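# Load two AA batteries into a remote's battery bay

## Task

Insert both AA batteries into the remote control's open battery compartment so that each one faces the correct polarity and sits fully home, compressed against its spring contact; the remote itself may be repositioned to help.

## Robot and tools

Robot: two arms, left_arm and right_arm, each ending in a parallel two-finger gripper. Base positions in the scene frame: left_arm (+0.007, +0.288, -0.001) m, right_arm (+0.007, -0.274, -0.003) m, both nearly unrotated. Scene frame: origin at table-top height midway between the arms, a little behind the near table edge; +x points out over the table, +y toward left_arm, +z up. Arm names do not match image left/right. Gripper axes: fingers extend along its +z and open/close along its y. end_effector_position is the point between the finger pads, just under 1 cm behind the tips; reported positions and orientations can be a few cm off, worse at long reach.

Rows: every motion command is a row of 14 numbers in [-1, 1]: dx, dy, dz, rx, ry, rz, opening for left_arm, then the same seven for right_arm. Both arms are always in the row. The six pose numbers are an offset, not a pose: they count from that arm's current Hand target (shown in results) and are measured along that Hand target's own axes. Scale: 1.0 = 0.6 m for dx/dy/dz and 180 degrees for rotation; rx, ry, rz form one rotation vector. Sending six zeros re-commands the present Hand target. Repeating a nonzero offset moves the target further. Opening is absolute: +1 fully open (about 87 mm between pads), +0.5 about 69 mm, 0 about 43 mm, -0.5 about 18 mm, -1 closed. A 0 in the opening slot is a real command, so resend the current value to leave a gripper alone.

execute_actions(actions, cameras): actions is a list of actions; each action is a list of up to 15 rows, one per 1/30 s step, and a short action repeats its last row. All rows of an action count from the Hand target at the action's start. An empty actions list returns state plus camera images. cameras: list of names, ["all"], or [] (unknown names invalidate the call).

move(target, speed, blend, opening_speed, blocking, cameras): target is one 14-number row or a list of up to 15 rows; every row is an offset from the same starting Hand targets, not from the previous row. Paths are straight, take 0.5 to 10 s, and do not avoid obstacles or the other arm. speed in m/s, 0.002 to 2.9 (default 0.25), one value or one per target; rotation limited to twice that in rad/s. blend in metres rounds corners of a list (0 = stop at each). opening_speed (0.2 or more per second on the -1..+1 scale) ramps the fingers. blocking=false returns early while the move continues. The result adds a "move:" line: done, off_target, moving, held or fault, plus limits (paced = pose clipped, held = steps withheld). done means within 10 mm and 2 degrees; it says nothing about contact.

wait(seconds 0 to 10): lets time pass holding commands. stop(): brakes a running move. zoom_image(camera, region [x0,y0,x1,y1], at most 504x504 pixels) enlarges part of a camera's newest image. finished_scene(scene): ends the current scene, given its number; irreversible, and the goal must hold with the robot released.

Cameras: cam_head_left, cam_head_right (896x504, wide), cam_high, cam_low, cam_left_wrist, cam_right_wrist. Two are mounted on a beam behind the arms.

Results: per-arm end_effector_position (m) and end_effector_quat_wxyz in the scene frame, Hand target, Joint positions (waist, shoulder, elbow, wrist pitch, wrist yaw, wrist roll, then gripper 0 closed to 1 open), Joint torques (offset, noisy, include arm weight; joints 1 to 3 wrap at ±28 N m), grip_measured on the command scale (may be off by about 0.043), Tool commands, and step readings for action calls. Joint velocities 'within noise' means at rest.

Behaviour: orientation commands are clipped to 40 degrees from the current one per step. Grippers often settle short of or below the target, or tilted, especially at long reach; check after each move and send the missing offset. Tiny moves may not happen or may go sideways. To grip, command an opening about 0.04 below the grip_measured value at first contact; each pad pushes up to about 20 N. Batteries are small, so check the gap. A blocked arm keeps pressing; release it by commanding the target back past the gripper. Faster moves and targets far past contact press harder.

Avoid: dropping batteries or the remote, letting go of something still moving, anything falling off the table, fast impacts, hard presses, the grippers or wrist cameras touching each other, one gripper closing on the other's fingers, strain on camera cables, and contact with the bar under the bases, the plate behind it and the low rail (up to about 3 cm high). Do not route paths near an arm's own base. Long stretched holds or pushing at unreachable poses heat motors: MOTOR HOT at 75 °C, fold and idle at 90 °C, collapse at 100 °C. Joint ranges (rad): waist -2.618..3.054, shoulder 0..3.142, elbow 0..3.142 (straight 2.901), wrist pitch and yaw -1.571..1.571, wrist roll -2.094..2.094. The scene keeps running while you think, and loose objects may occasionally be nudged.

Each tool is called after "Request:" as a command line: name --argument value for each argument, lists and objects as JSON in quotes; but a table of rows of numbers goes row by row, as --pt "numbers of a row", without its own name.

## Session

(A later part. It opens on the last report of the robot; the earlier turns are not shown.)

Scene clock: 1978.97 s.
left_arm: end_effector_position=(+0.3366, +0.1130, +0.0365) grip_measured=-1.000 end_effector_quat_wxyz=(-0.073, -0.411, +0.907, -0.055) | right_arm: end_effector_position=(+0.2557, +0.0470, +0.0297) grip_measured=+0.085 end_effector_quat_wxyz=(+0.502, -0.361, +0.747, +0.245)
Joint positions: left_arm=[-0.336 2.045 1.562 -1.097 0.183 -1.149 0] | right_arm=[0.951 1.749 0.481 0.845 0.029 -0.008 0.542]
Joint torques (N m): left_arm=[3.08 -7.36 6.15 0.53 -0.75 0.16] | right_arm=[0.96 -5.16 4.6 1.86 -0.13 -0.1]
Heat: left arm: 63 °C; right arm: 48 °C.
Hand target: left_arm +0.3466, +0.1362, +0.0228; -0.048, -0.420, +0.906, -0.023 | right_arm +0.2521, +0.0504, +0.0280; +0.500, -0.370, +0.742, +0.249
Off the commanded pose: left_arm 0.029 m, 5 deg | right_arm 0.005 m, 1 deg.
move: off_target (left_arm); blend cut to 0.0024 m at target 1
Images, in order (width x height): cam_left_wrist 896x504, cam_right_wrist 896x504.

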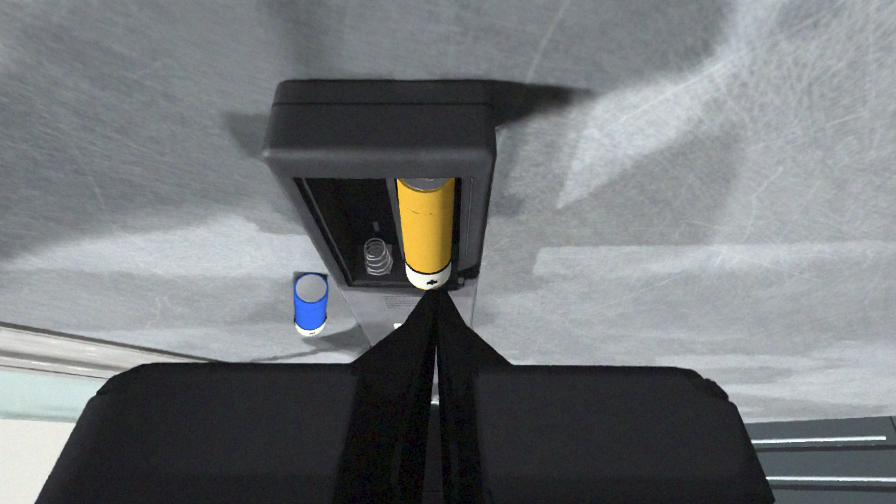

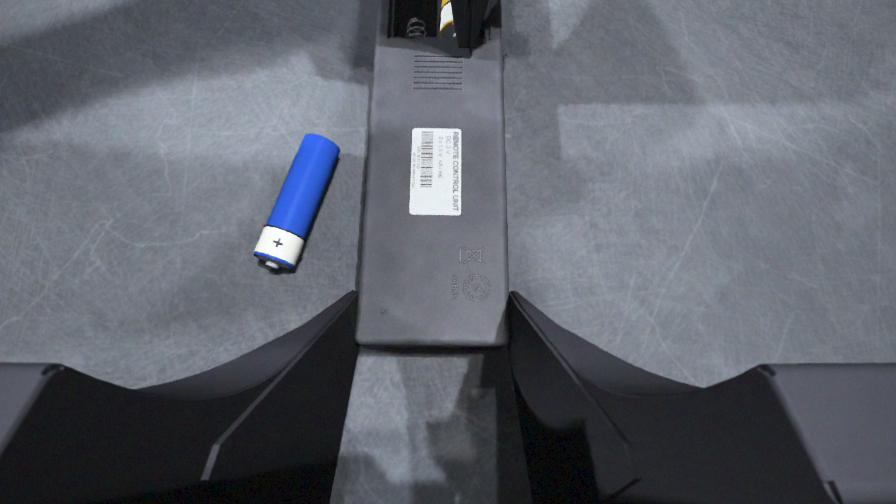

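Request:
move --pt "-0.005 0.0 0.025 0 0 0 -1 0 0 0 0 0 0 0.0" --speed 0.05 --cameras '["cam_left_wrist", "cam_right_wrist"]'

Scene clock: 1984.37 s.
left_arm: end_effector_position=(+0.3360, +0.1130, +0.0355) grip_measured=-1.000 end_effector_quat_wxyz=(-0.081, -0.413, +0.905, -0.060) | right_arm: end_effector_position=(+0.2556, +0.0471, +0.0297) grip_measured=+0.085 end_effector_quat_wxyz=(+0.502, -0.362, +0.746, +0.245)
Joint positions: left_arm=[-0.328 2.048 1.557 -1.094 0.202 -1.145 0] | right_arm=[0.951 1.749 0.481 0.845 0.028 -0.009 0.542]
Joint torques (N m): left_arm=[2.73 -6.23 3.59 0.99 -0.92 0.19] | right_arm=[0.99 -5.14 4.62 1.86 -0.11 -0.1]
Heat: left arm: 62 °C; right arm: 48 °C.
Hand target: left_arm +0.3475, +0.1372, +0.0077; -0.048, -0.420, +0.906, -0.023 | right_arm +0.2521, +0.0503, +0.0280; +0.500, -0.370, +0.742, +0.249
Off the commanded pose: left_arm 0.039 m, 6 deg | right_arm 0.005 m, 1 deg.
move: off_target (left_arm)
Images, in order (width x height): cam_left_wrist 896x504, cam_right_wrist 896x504.

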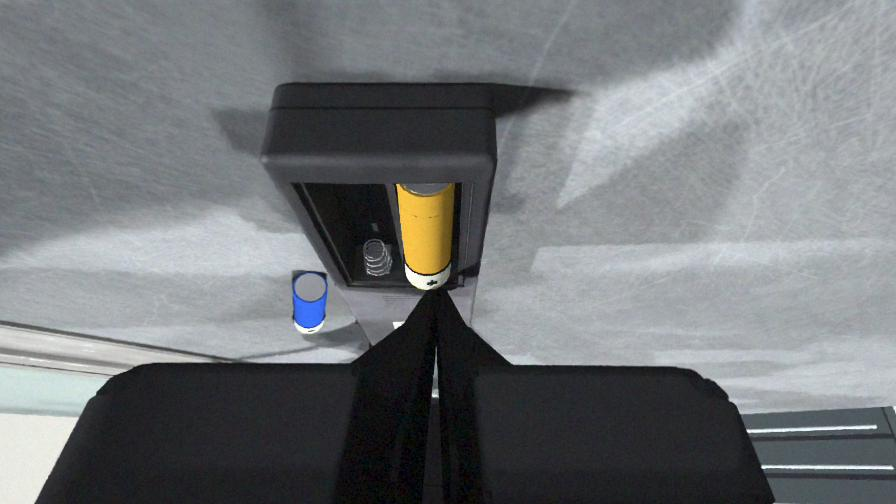

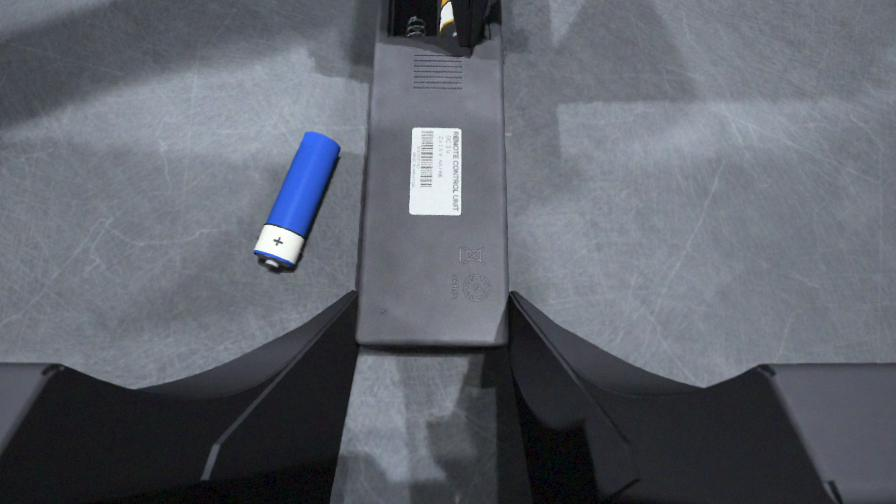

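Request:
zoom_image --camera "cam_left_wrist" --region '[330, 160, 510, 330]'

Request:
zoom_image --camera "cam_right_wrist" --region '[380, 0, 520, 80]'

Scaled by 2.800 from the camera's 896x504 image, which has a finer 1280x720 frame.

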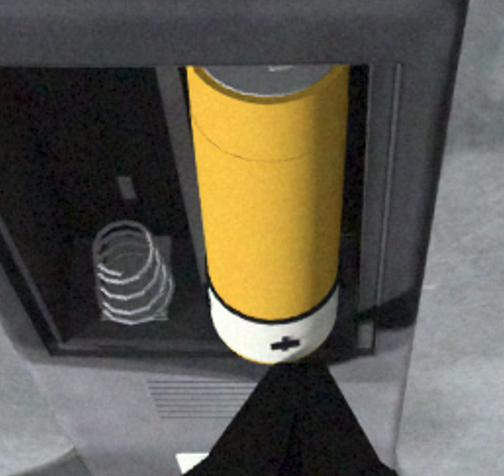

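Scaled by 3.600 from the camera's 896x504 image, which has a finer 1280x720 frame.

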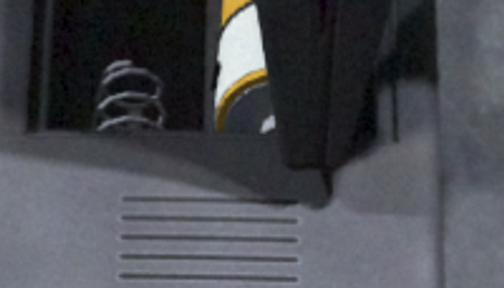

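Request:
move --pt "0.0567 -0.0072 -0.0682 0 0 0 -1 0 0 0 0 0 0 0.0" --pt "0.0529 -0.0072 -0.0326 0 0 0 -1 0 0 0 0 0 0 0.0" --speed 0.07 --cameras '["cam_left_wrist", "cam_right_wrist"]'

Scene clock: 2008.80 s.
left_arm: end_effector_position=(+0.3283, +0.1114, +0.0344) grip_measured=-1.000 end_effector_quat_wxyz=(-0.064, -0.418, +0.906, -0.020) | right_arm: end_effector_position=(+0.2551, +0.0467, +0.0286) grip_measured=+0.085 end_effector_quat_wxyz=(+0.500, -0.363, +0.747, +0.244)
Joint positions: left_arm=[-0.374 2.044 1.564 -1.128 0.121 -1.198 0] | right_arm=[0.951 1.749 0.481 0.84 0.027 -0.01 0.542]
Joint torques (N m): left_arm=[-0.09 -9.83 3.71 0.75 -0.16 -0.05] | right_arm=[0.99 -5.15 4.57 1.91 -0.1 -0.09]
Heat: left arm: 60 °C; right arm: 49 °C.
Hand target: left_arm +0.3316, +0.1119, +0.0304; -0.048, -0.420, +0.906, -0.023 | right_arm +0.2521, +0.0504, +0.0280; +0.500, -0.370, +0.742, +0.249
Off the commanded pose: left_arm 0.005 m, 2 deg | right_arm 0.005 m, 1 deg.
move: done
Images, in order (width x height): cam_left_wrist 896x504, cam_right_wrist 896x504.

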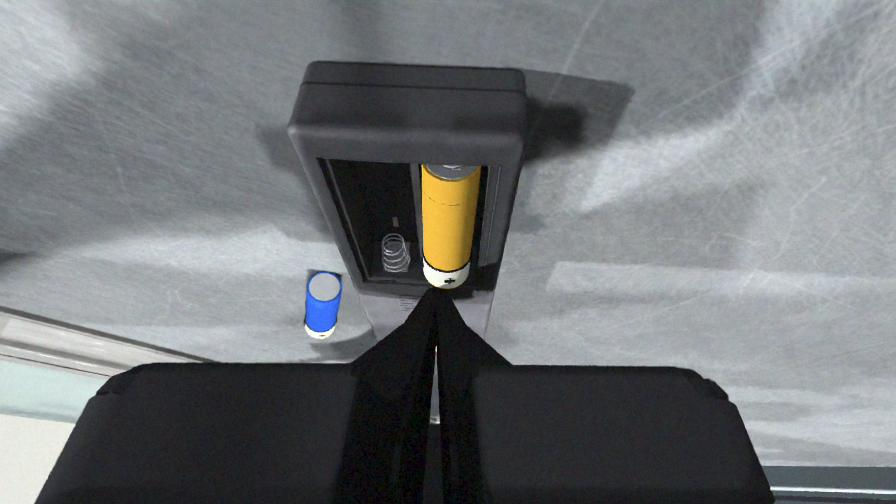

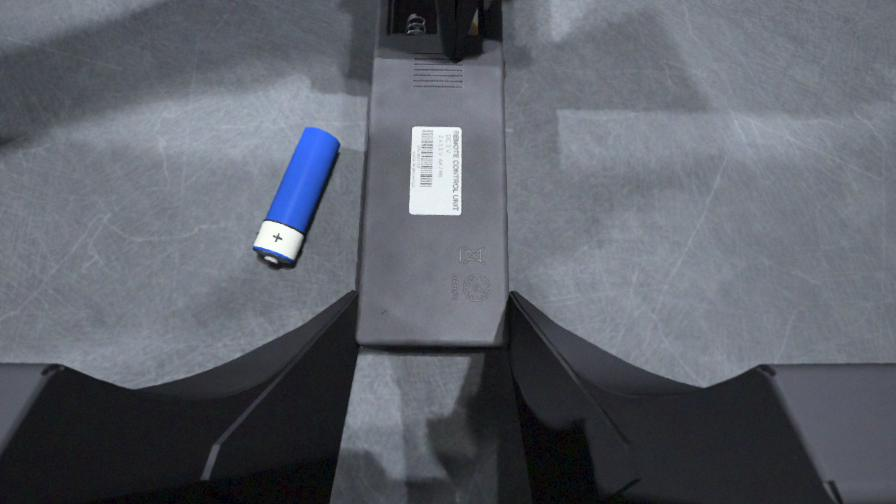

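Request:
move --pt "0.0038 -0.0083 -0.0358 0 0 0 -1 0 0 0 0 0 0 0.0" --pt "0.0 -0.0083 -0.001 0 0 0 -1 0 0 0 0 0 0 0.0" --speed 0.07 --cameras '["cam_left_wrist", "cam_right_wrist"]'

Scene clock: 2016.67 s.
left_arm: end_effector_position=(+0.3356, +0.1089, +0.0366) grip_measured=-1.000 end_effector_quat_wxyz=(-0.051, -0.417, +0.907, -0.027) | right_arm: end_effector_position=(+0.2551, +0.0467, +0.0286) grip_measured=+0.085 end_effector_quat_wxyz=(+0.500, -0.363, +0.747, +0.244)
Joint positions: left_arm=[-0.377 2.043 1.577 -1.114 0.113 -1.203 0] | right_arm=[0.951 1.749 0.481 0.84 0.027 -0.01 0.542]
Joint torques (N m): left_arm=[-0.16 -8.61 5.05 0.57 -0.06 -0.05] | right_arm=[1.02 -5.12 4.62 1.91 -0.11 -0.09]
Heat: left arm: 61 °C; right arm: 48 °C.
Hand target: left_arm +0.3355, +0.1087, +0.0311; -0.048, -0.420, +0.906, -0.023 | right_arm +0.2521, +0.0504, +0.0280; +0.500, -0.370, +0.742, +0.249
Off the commanded pose: left_arm 0.006 m, 1 deg | right_arm 0.005 m, 1 deg.
move: done
Images, in order (width x height): cam_left_wrist 896x504, cam_right_wrist 896x504.

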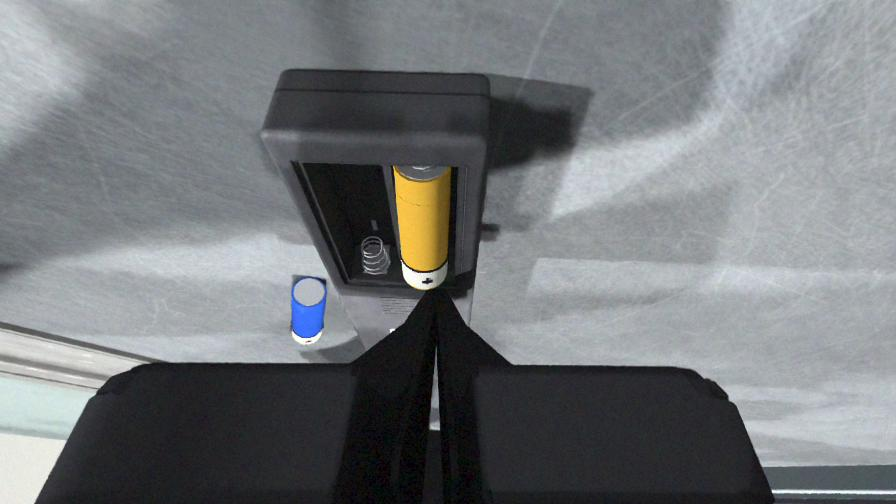

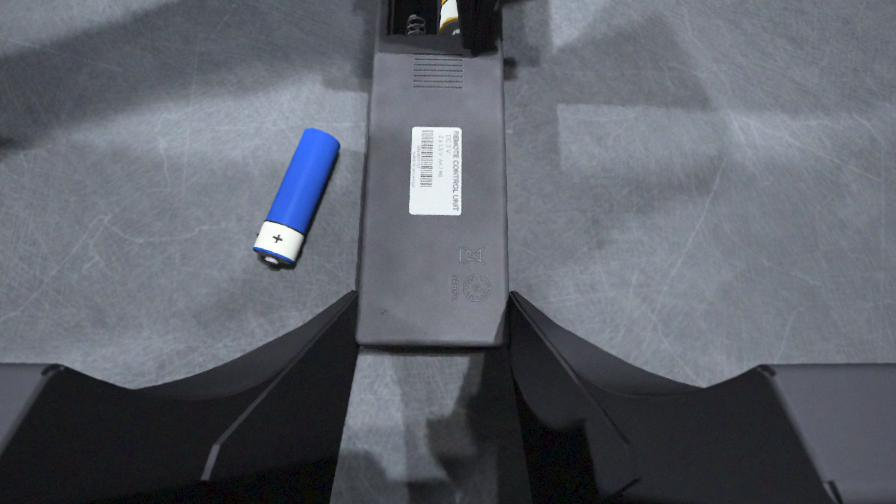

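Request:
move --pt "0.0038 0.006 -0.0358 0 0 0 -1 0 0 0 0 0 0 0.0" --pt "0.0 0.006 0.002 0 0 0 -1 0 0 0 0 0 0 0.0" --speed 0.07 --cameras '["cam_left_wrist", "cam_right_wrist"]'

Scene clock: 2022.23 s.
left_arm: end_effector_position=(+0.3305, +0.1105, +0.0347) grip_measured=-1.000 end_effector_quat_wxyz=(-0.058, -0.418, +0.906, -0.021) | right_arm: end_effector_position=(+0.2550, +0.0465, +0.0284) grip_measured=+0.085 end_effector_quat_wxyz=(+0.500, -0.363, +0.747, +0.244)
Joint positions: left_arm=[-0.377 2.043 1.567 -1.122 0.114 -1.203 0] | right_arm=[0.951 1.749 0.48 0.84 0.027 -0.01 0.542]
Joint torques (N m): left_arm=[0.13 -9.32 3.92 0.73 -0.08 -0.02] | right_arm=[1.01 -5.15 4.63 1.9 -0.1 -0.09]
Heat: left arm: 61 °C; right arm: 48 °C.
Hand target: left_arm +0.3326, +0.1110, +0.0299; -0.048, -0.420, +0.906, -0.023 | right_arm +0.2521, +0.0503, +0.0279; +0.500, -0.370, +0.742, +0.249
Off the commanded pose: left_arm 0.005 m, 1 deg | right_arm 0.005 m, 1 deg.
move: done
Images, in order (width x height): cam_left_wrist 896x504, cam_right_wrist 896x504.

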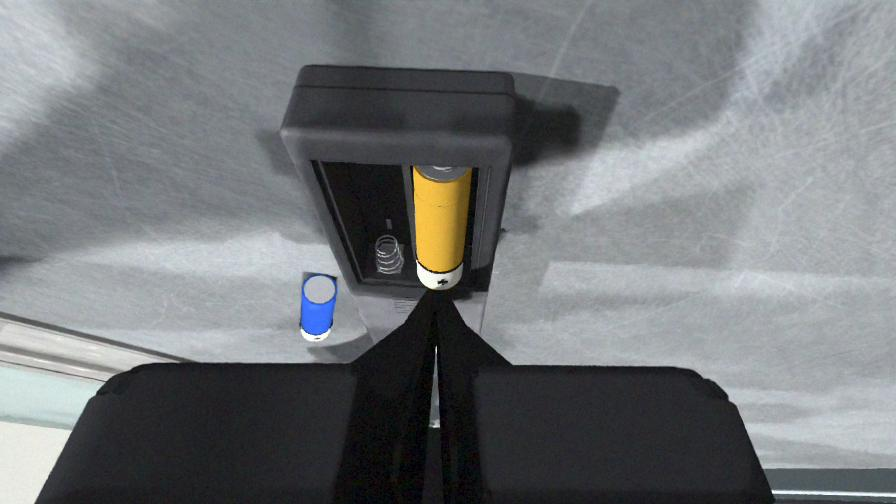

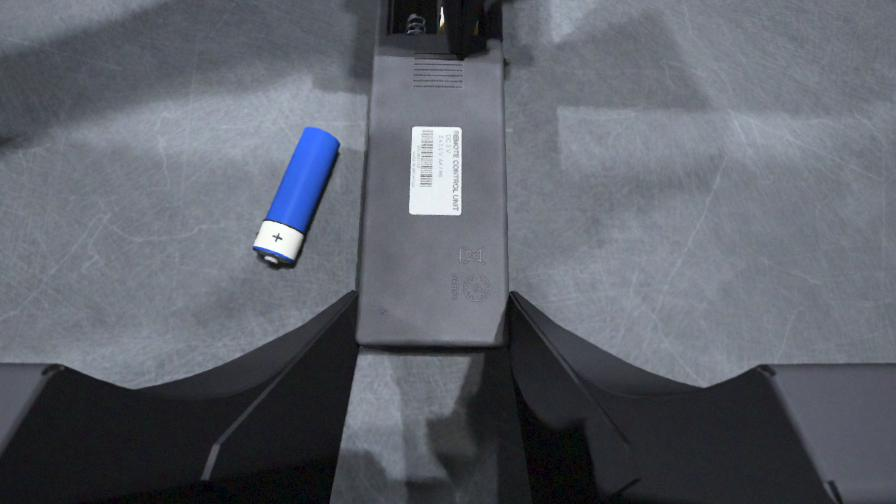

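Request:
move --pt "-0.0298 0.0 -0.0032 0 0 0 -1 0 0 0 0 0 0 0.0" --speed 0.05 --cameras '["cam_left_wrist", "cam_right_wrist"]'

Scene clock: 2027.13 s.
left_arm: end_effector_position=(+0.3318, +0.1136, +0.0356) grip_measured=-1.000 end_effector_quat_wxyz=(-0.068, -0.415, +0.907, -0.032) | right_arm: end_effector_position=(+0.2552, +0.0470, +0.0291) grip_measured=+0.085 end_effector_quat_wxyz=(+0.501, -0.363, +0.747, +0.245)
Joint positions: left_arm=[-0.356 2.045 1.567 -1.122 0.143 -1.175 0] | right_arm=[0.951 1.749 0.48 0.843 0.026 -0.01 0.542]
Joint torques (N m): left_arm=[2.26 -7.64 7.77 0.51 -0.37 0.1] | right_arm=[0.99 -5.18 4.62 1.88 -0.1 -0.09]
Heat: left arm: 62 °C; right arm: 48 °C.
Hand target: left_arm +0.3442, +0.1247, +0.0298; -0.048, -0.420, +0.906, -0.023 | right_arm +0.2521, +0.0503, +0.0280; +0.500, -0.370, +0.742, +0.249
Off the commanded pose: left_arm 0.018 m, 3 deg | right_arm 0.005 m, 1 deg.
move: off_target (left_arm)
Images, in order (width x height): cam_left_wrist 896x504, cam_right_wrist 896x504.

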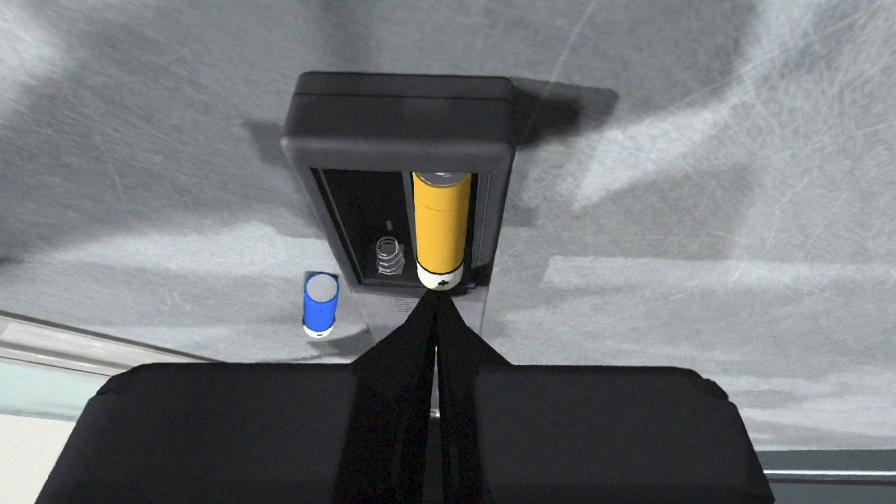

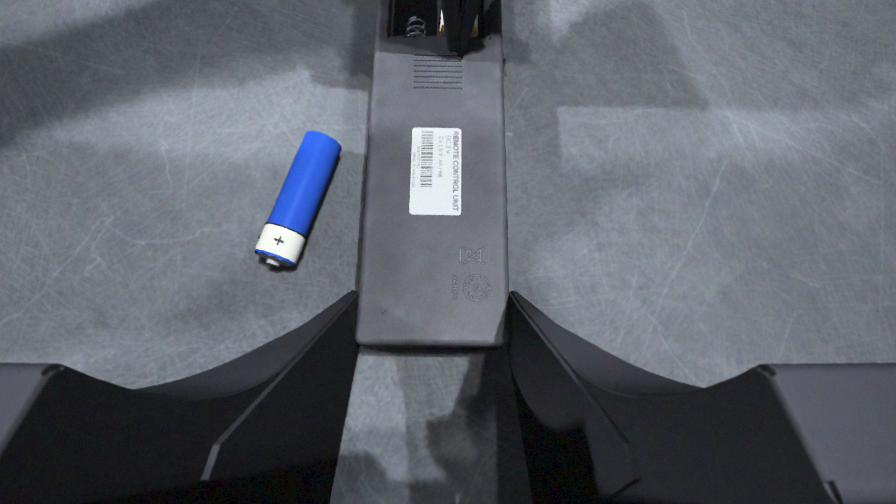

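Request:
zoom_image --camera "cam_left_wrist" --region '[380, 230, 500, 310]'

Request:
zoom_image --camera "cam_right_wrist" --region '[400, 0, 500, 64]'

Scaled by 4.200 from the camera's 896x504 image, which has a finer 1280x720 frame.

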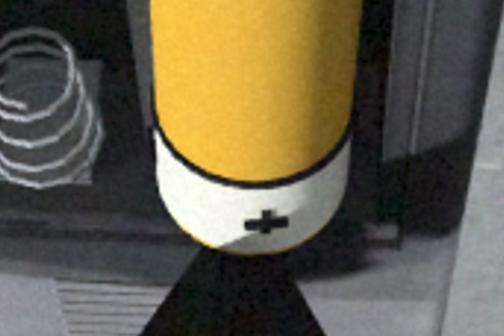

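Scaled by 5.040 from the camera's 896x504 image, which has a finer 1280x720 frame.

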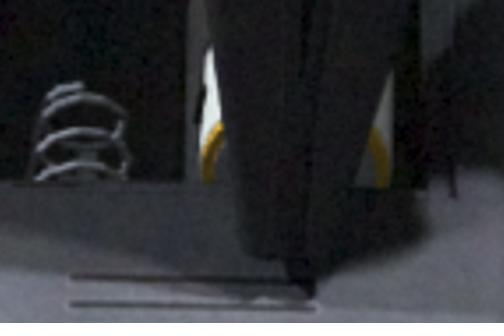

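Request:
move --pt "-0.0248 0.0 0.002 0 0 0 -1 0 0 0 0 0 0 0.0" --speed 0.05 --cameras '["cam_left_wrist", "cam_right_wrist"]'

Request:
zoom_image --camera "cam_left_wrist" --region '[300, 60, 540, 310]'

Scene clock: 2038.27 s.
left_arm: end_effector_position=(+0.3326, +0.1150, +0.0356) grip_measured=-1.000 end_effector_quat_wxyz=(-0.088, -0.411, +0.906, -0.043) | right_arm: end_effector_position=(+0.2553, +0.0473, +0.0296) grip_measured=+0.085 end_effector_quat_wxyz=(+0.502, -0.363, +0.746, +0.245)
Joint positions: left_arm=[-0.333 2.066 1.584 -1.138 0.186 -1.142 0] | right_arm=[0.951 1.749 0.48 0.845 0.025 -0.01 0.542]
Joint torques (N m): left_arm=[3.34 -7.51 8.87 0.58 -0.8 0.05] | right_arm=[0.99 -5.16 4.63 1.85 -0.08 -0.09]
Heat: left arm: 61 °C; right arm: 48 °C.
Hand target: left_arm +0.3538, +0.1359, +0.0271; -0.048, -0.420, +0.906, -0.023 | right_arm +0.2521, +0.0503, +0.0279; +0.500, -0.370, +0.742, +0.249
Off the commanded pose: left_arm 0.031 m, 5 deg | right_arm 0.005 m, 1 deg.
move: off_target (left_arm)
Images, in order (width x height): cam_left_wrist 896x504, cam_right_wrist 896x504.

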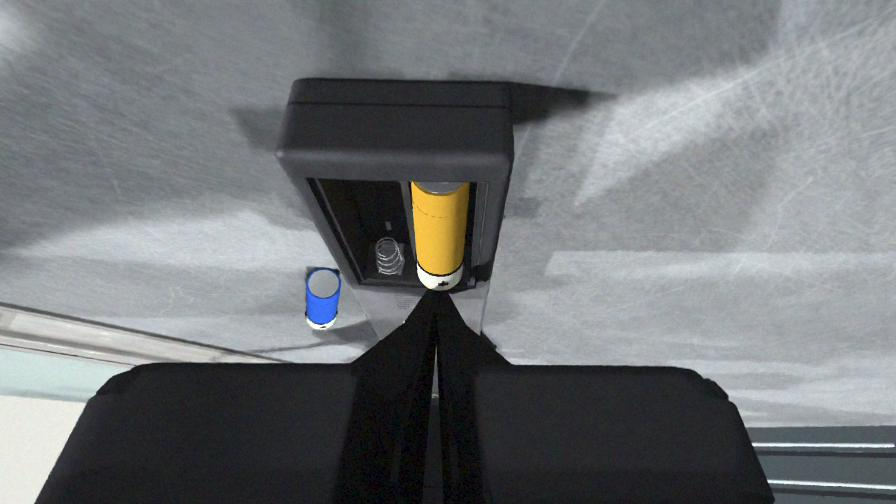

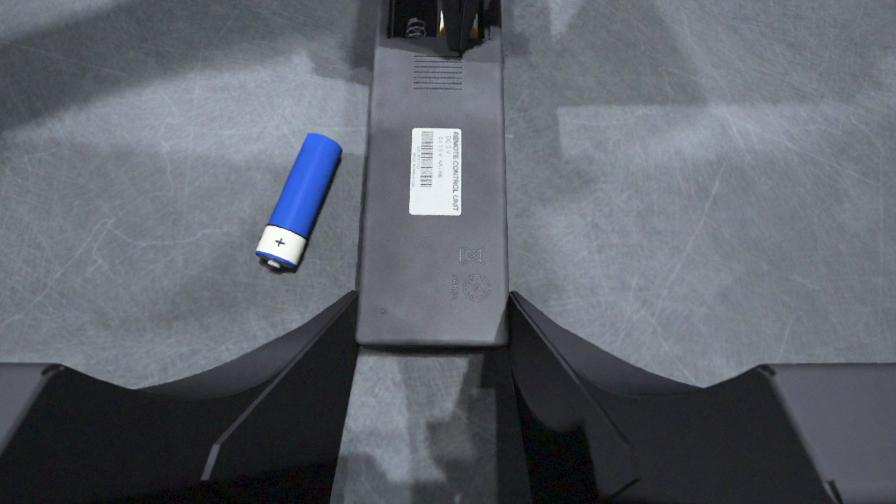

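Scaled by 2.016 from the camera's 896x504 image, which has a finer 1280x720 frame.

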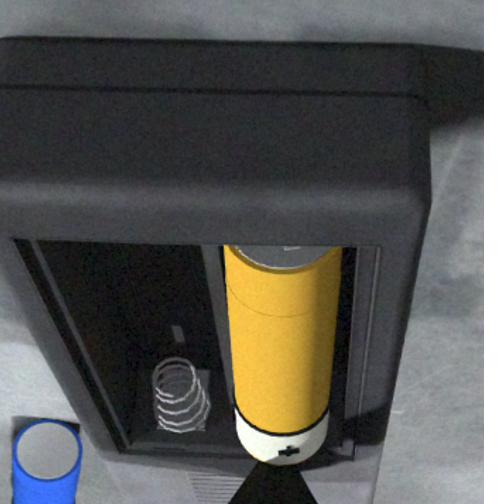

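Request:
zoom_image --camera "cam_right_wrist" --region '[400, 0, 500, 64]'

Request:
zoom_image --camera "cam_left_wrist" --region '[390, 250, 490, 310]'

Scaled by 5.040 from the camera's 896x504 image, which has a finer 1280x720 frame.

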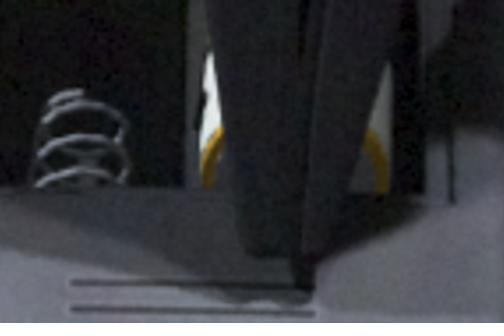

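Scaled by 5.040 from the camera's 896x504 image, which has a finer 1280x720 frame.

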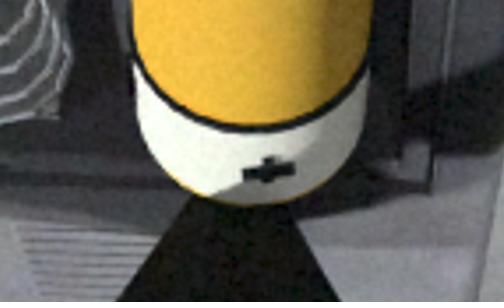

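Request:
move --pt "-0.025 0.0 0.0 0 0 0 -1 0 0 0 0 0 0 0.0" --speed 0.05 --cameras '["cam_left_wrist", "cam_right_wrist"]'

Request:
zoom_image --camera "cam_left_wrist" --region '[390, 170, 490, 310]'

Request:
zoom_image --camera "cam_right_wrist" --region '[400, 0, 500, 64]'

Scene clock: 2085.07 s.
left_arm: end_effector_position=(+0.3517, +0.1376, +0.0353) grip_measured=-1.000 end_effector_quat_wxyz=(-0.073, -0.422, +0.903, -0.039) | right_arm: end_effector_position=(+0.2550, +0.0472, +0.0293) grip_measured=+0.085 end_effector_quat_wxyz=(+0.501, -0.363, +0.746, +0.245)
Joint positions: left_arm=[-0.273 2.092 1.632 -1.149 0.159 -1.108 0] | right_arm=[0.951 1.749 0.48 0.844 0.024 -0.01 0.542]
Joint torques (N m): left_arm=[0.87 -7.39 7.95 0.6 -0.52 0.14] | right_arm=[1.02 -5.15 4.6 1.87 -0.08 -0.09]
Heat: left arm: 60 °C; right arm: 49 °C.
Hand target: left_arm +0.3635, +0.1473, +0.0255; -0.048, -0.420, +0.906, -0.023 | right_arm +0.2521, +0.0503, +0.0279; +0.500, -0.370, +0.742, +0.249
Off the commanded pose: left_arm 0.018 m, 3 deg | right_arm 0.004 m, 1 deg.
move: off_target (left_arm)
Images, in order (width x height): cam_left_wrist 896x504, cam_right_wrist 896x504.

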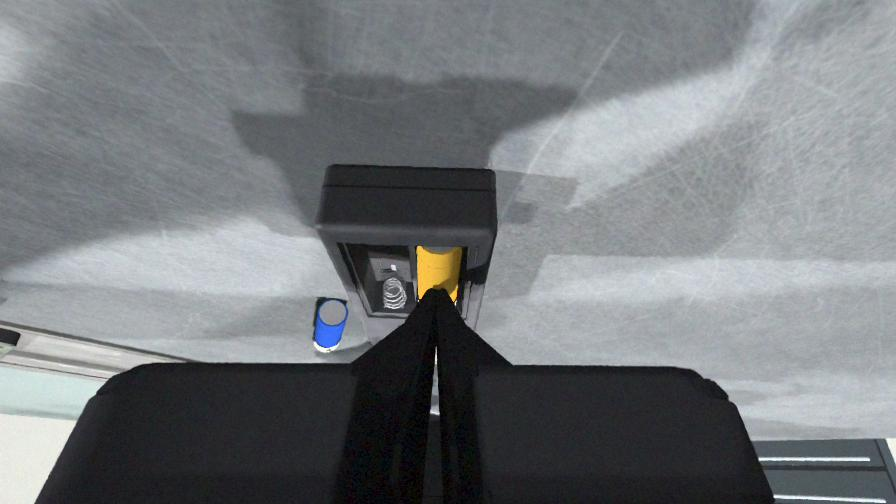

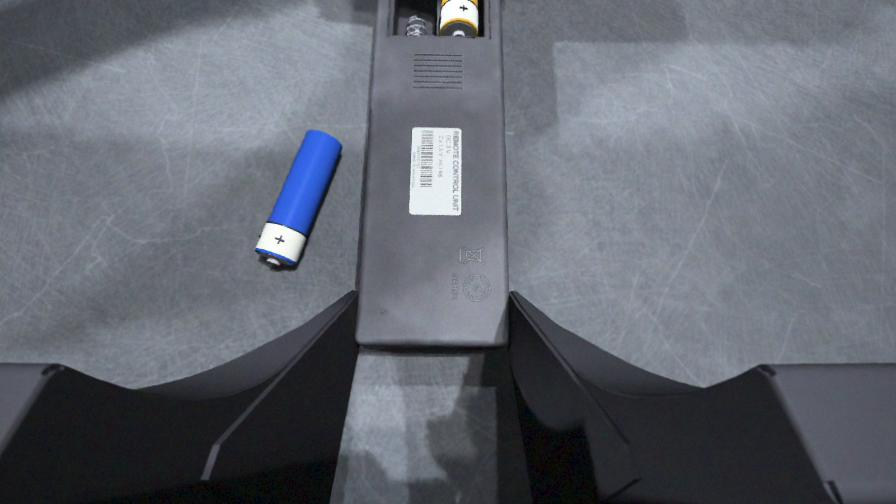

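Scaled by 3.600 from the camera's 896x504 image, which has a finer 1280x720 frame.

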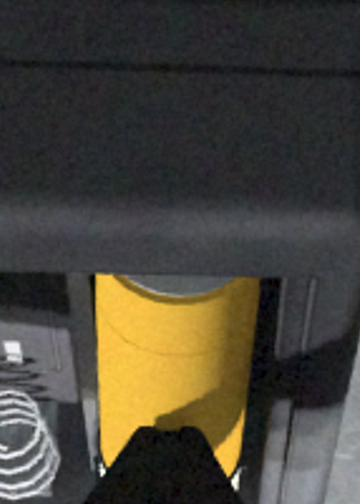

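Scaled by 5.040 from the camera's 896x504 image, which has a finer 1280x720 frame.

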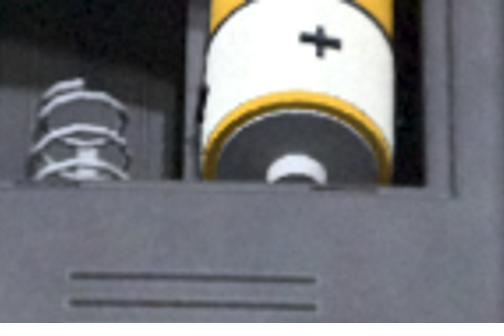

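Request:
move --pt "0.0061 0 -0.0572 0 0 0 -1 0 0 0 0 0 0 0.0" --pt "0.0556 -0.0045 -0.0519 0 -0.034 0 -0.8 0 0 0 0 0 0 0.0" --speed 0.08 --cameras '["cam_left_wrist", "cam_right_wrist"]'

Scene clock: 2159.37 s.
left_arm: end_effector_position=(+0.3439, +0.1223, +0.0505) grip_measured=-0.800 end_effector_quat_wxyz=(-0.017, -0.417, +0.909, +0.009) | right_arm: end_effector_position=(+0.2550, +0.0472, +0.0293) grip_measured=+0.085 end_effector_quat_wxyz=(+0.501, -0.363, +0.746, +0.245)
Joint positions: left_arm=[-0.381 2.042 1.653 -1.191 0.014 -1.206 0.1] | right_arm=[0.951 1.749 0.48 0.844 0.024 -0.01 0.542]
Joint torques (N m): left_arm=[0.08 -11.88 5.16 0.53 -0.12 -0.07] | right_arm=[0.99 -5.14 4.64 1.86 -0.08 -0.08]
Heat: left arm: 62 °C; right arm: 49 °C.
Hand target: left_arm +0.3462, +0.1227, +0.0600; +0.000, -0.420, +0.907, +0.000 | right_arm +0.2521, +0.0503, +0.0279; +0.500, -0.370, +0.742, +0.249
Off the commanded pose: left_arm 0.010 m, 2 deg | right_arm 0.004 m, 1 deg.
move: done
Images, in order (width x height): cam_left_wrist 896x504, cam_right_wrist 896x504.

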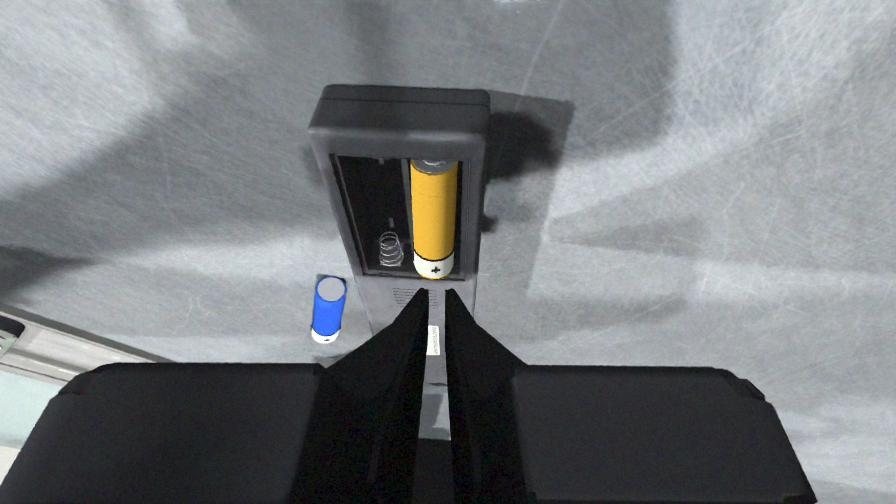

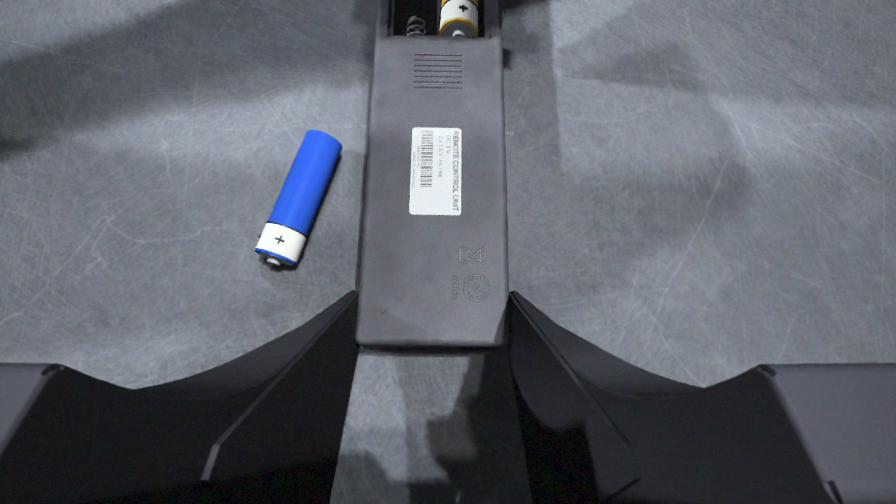

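Request:
zoom_image --camera "cam_left_wrist" --region '[300, 80, 500, 310]'

Request:
zoom_image --camera "cam_right_wrist" --region '[400, 0, 500, 64]'

Scaled by 2.191 from the camera's 896x504 image, which has a finer 1280x720 frame.

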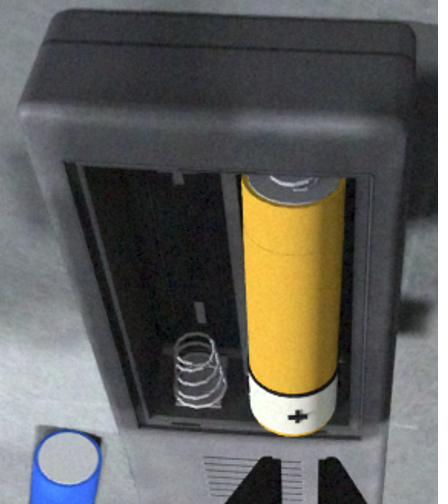

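Scaled by 5.040 from the camera's 896x504 image, which has a finer 1280x720 frame.

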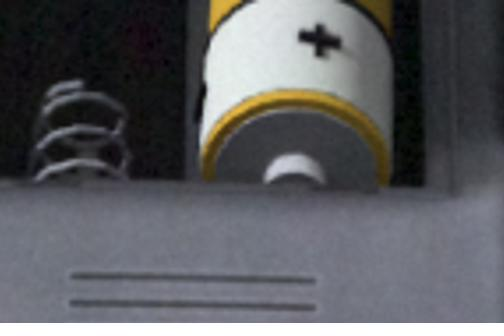

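Request:
move --pt "0.0092 0.004 0.0 0 0 0 -0.8 0 0 0 0 0 0 0.0" --pt "0.0083 0.003 0.075 0 0 0 -0.8 0 0 0 0 0 0 0.0" --speed 0.06 --cameras '["cam_left_wrist", "cam_right_wrist"]'

Request:
zoom_image --camera "cam_left_wrist" --region '[330, 130, 530, 330]'

Request:
zoom_image --camera "cam_right_wrist" --region '[400, 0, 500, 64]'

Scene clock: 2195.03 s.
left_arm: end_effector_position=(+0.3379, +0.1181, +0.0354) grip_measured=-0.800 end_effector_quat_wxyz=(-0.010, -0.418, +0.908, -0.008) | right_arm: end_effector_position=(+0.2548, +0.0469, +0.0285) grip_measured=+0.085 end_effector_quat_wxyz=(+0.500, -0.364, +0.747, +0.245)
Joint positions: left_arm=[-0.39 2.005 1.536 -1.077 0.028 -1.217 0.1] | right_arm=[0.951 1.749 0.48 0.841 0.024 -0.01 0.542]
Joint torques (N m): left_arm=[0.01 -6.75 2.43 1.18 -0.29 -0.05] | right_arm=[1.02 -5.22 4.62 1.88 -0.07 -0.08]
Heat: left arm: 71 °C; right arm: 49 °C.
Hand target: left_arm +0.3417, +0.1202, +0.0150; +0.000, -0.420, +0.907, +0.000 | right_arm +0.2521, +0.0503, +0.0279; +0.500, -0.370, +0.742, +0.249
Off the commanded pose: left_arm 0.021 m, 1 deg | right_arm 0.004 m, 1 deg.
move: off_target (left_arm)
Images, in order (width x height): cam_left_wrist 896x504, cam_right_wrist 896x504.

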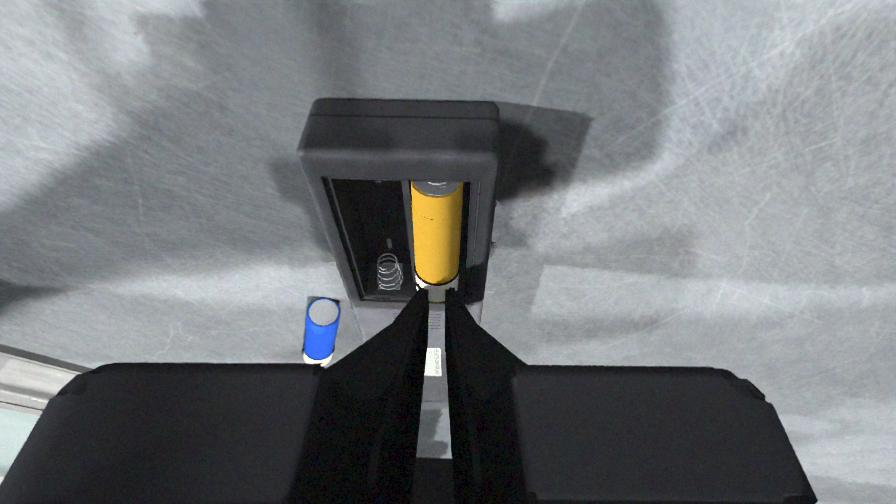

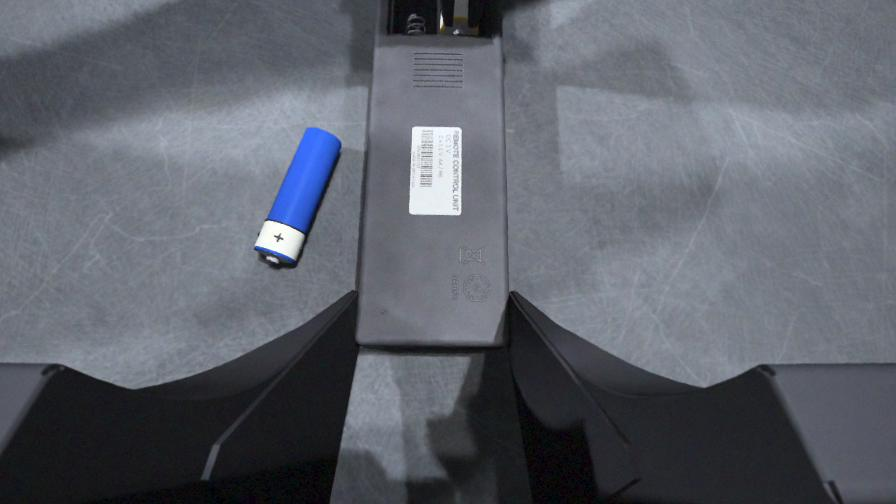

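Scaled by 2.520 from the camera's 896x504 image, which has a finer 1280x720 frame.

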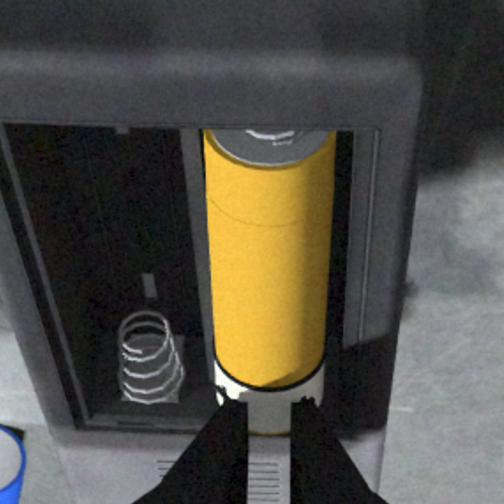

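Scaled by 5.040 from the camera's 896x504 image, which has a finer 1280x720 frame.

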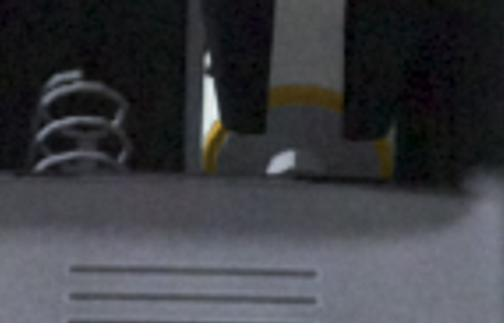

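Request:
move --pt "-0.025 0.0 0.013 0 0 0 -0.8 0 0 0 0 0 0 0.0" --pt "-0.025 0.013 0.013 0 0 0 -0.8 0 0 0 0 0 0 0.0" --pt "-0.028 -0.013 0.013 0 0 0 -0.8 0 0 0 0 0 0 0.0" --pt "-0.033 0.0 0.013 0 0 0 -0.8 0 0 0 0 0 0 0.0" --speed 0.06 --blend 0.004 --cameras '["cam_left_wrist", "cam_right_wrist"]'

Request:
zoom_image --camera "cam_right_wrist" --region '[400, 0, 500, 64]'

Scene clock: 2203.80 s.
left_arm: end_effector_position=(+0.3413, +0.1213, +0.0324) grip_measured=-0.799 end_effector_quat_wxyz=(-0.025, -0.415, +0.909, -0.022) | right_arm: end_effector_position=(+0.2549, +0.0468, +0.0284) grip_measured=+0.085 end_effector_quat_wxyz=(+0.500, -0.364, +0.747, +0.244)
Joint positions: left_arm=[-0.361 2.021 1.539 -1.067 0.07 -1.183 0.1] | right_arm=[0.951 1.749 0.48 0.841 0.025 -0.011 0.542]
Joint torques (N m): left_arm=[1.78 -5.5 4.37 1.17 -0.66 0.12] | right_arm=[1.01 -5.2 4.64 1.89 -0.08 -0.08]
Heat: left arm: 68 °C; right arm: 49 °C.
Hand target: left_arm +0.3545, +0.1352, +0.0073; +0.000, -0.420, +0.907, +0.000 | right_arm +0.2521, +0.0503, +0.0280; +0.500, -0.370, +0.742, +0.249
Off the commanded pose: left_arm 0.032 m, 4 deg | right_arm 0.004 m, 1 deg.
move: off_target (left_arm); blend cut to 0.0039 m at target 1, 0.0039 m at target 2
Images, in order (width x height): cam_left_wrist 896x504, cam_right_wrist 896x504.

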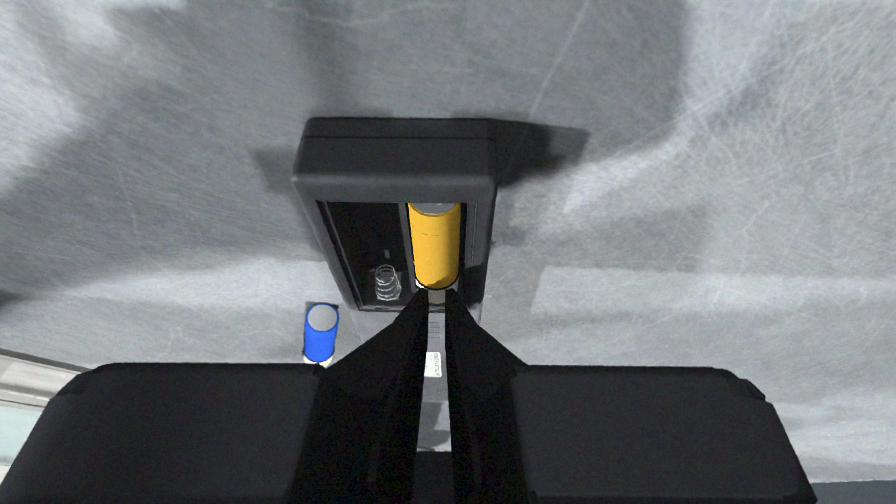

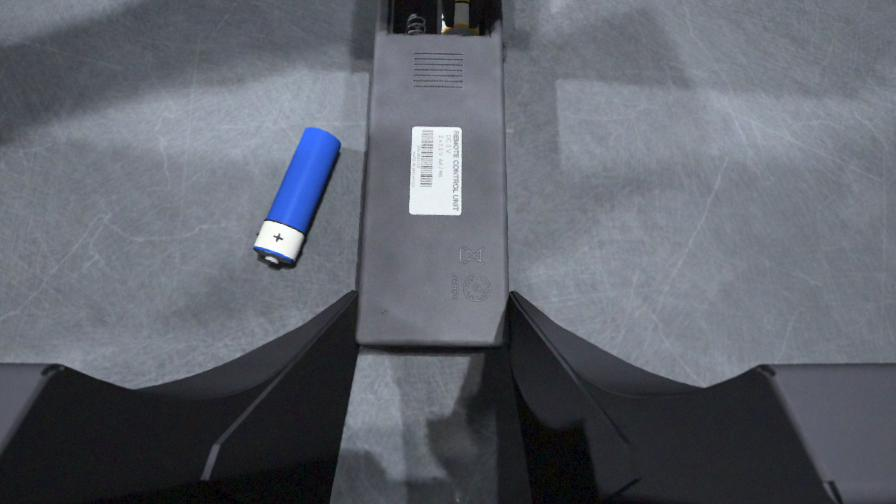

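Scaled by 5.040 from the camera's 896x504 image, which has a finer 1280x720 frame.

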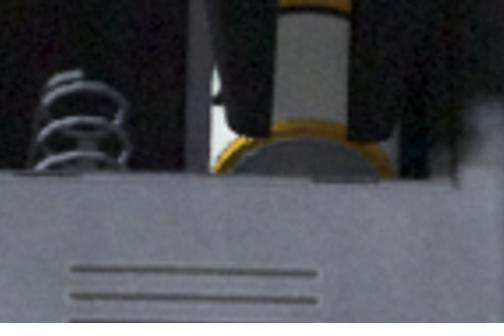

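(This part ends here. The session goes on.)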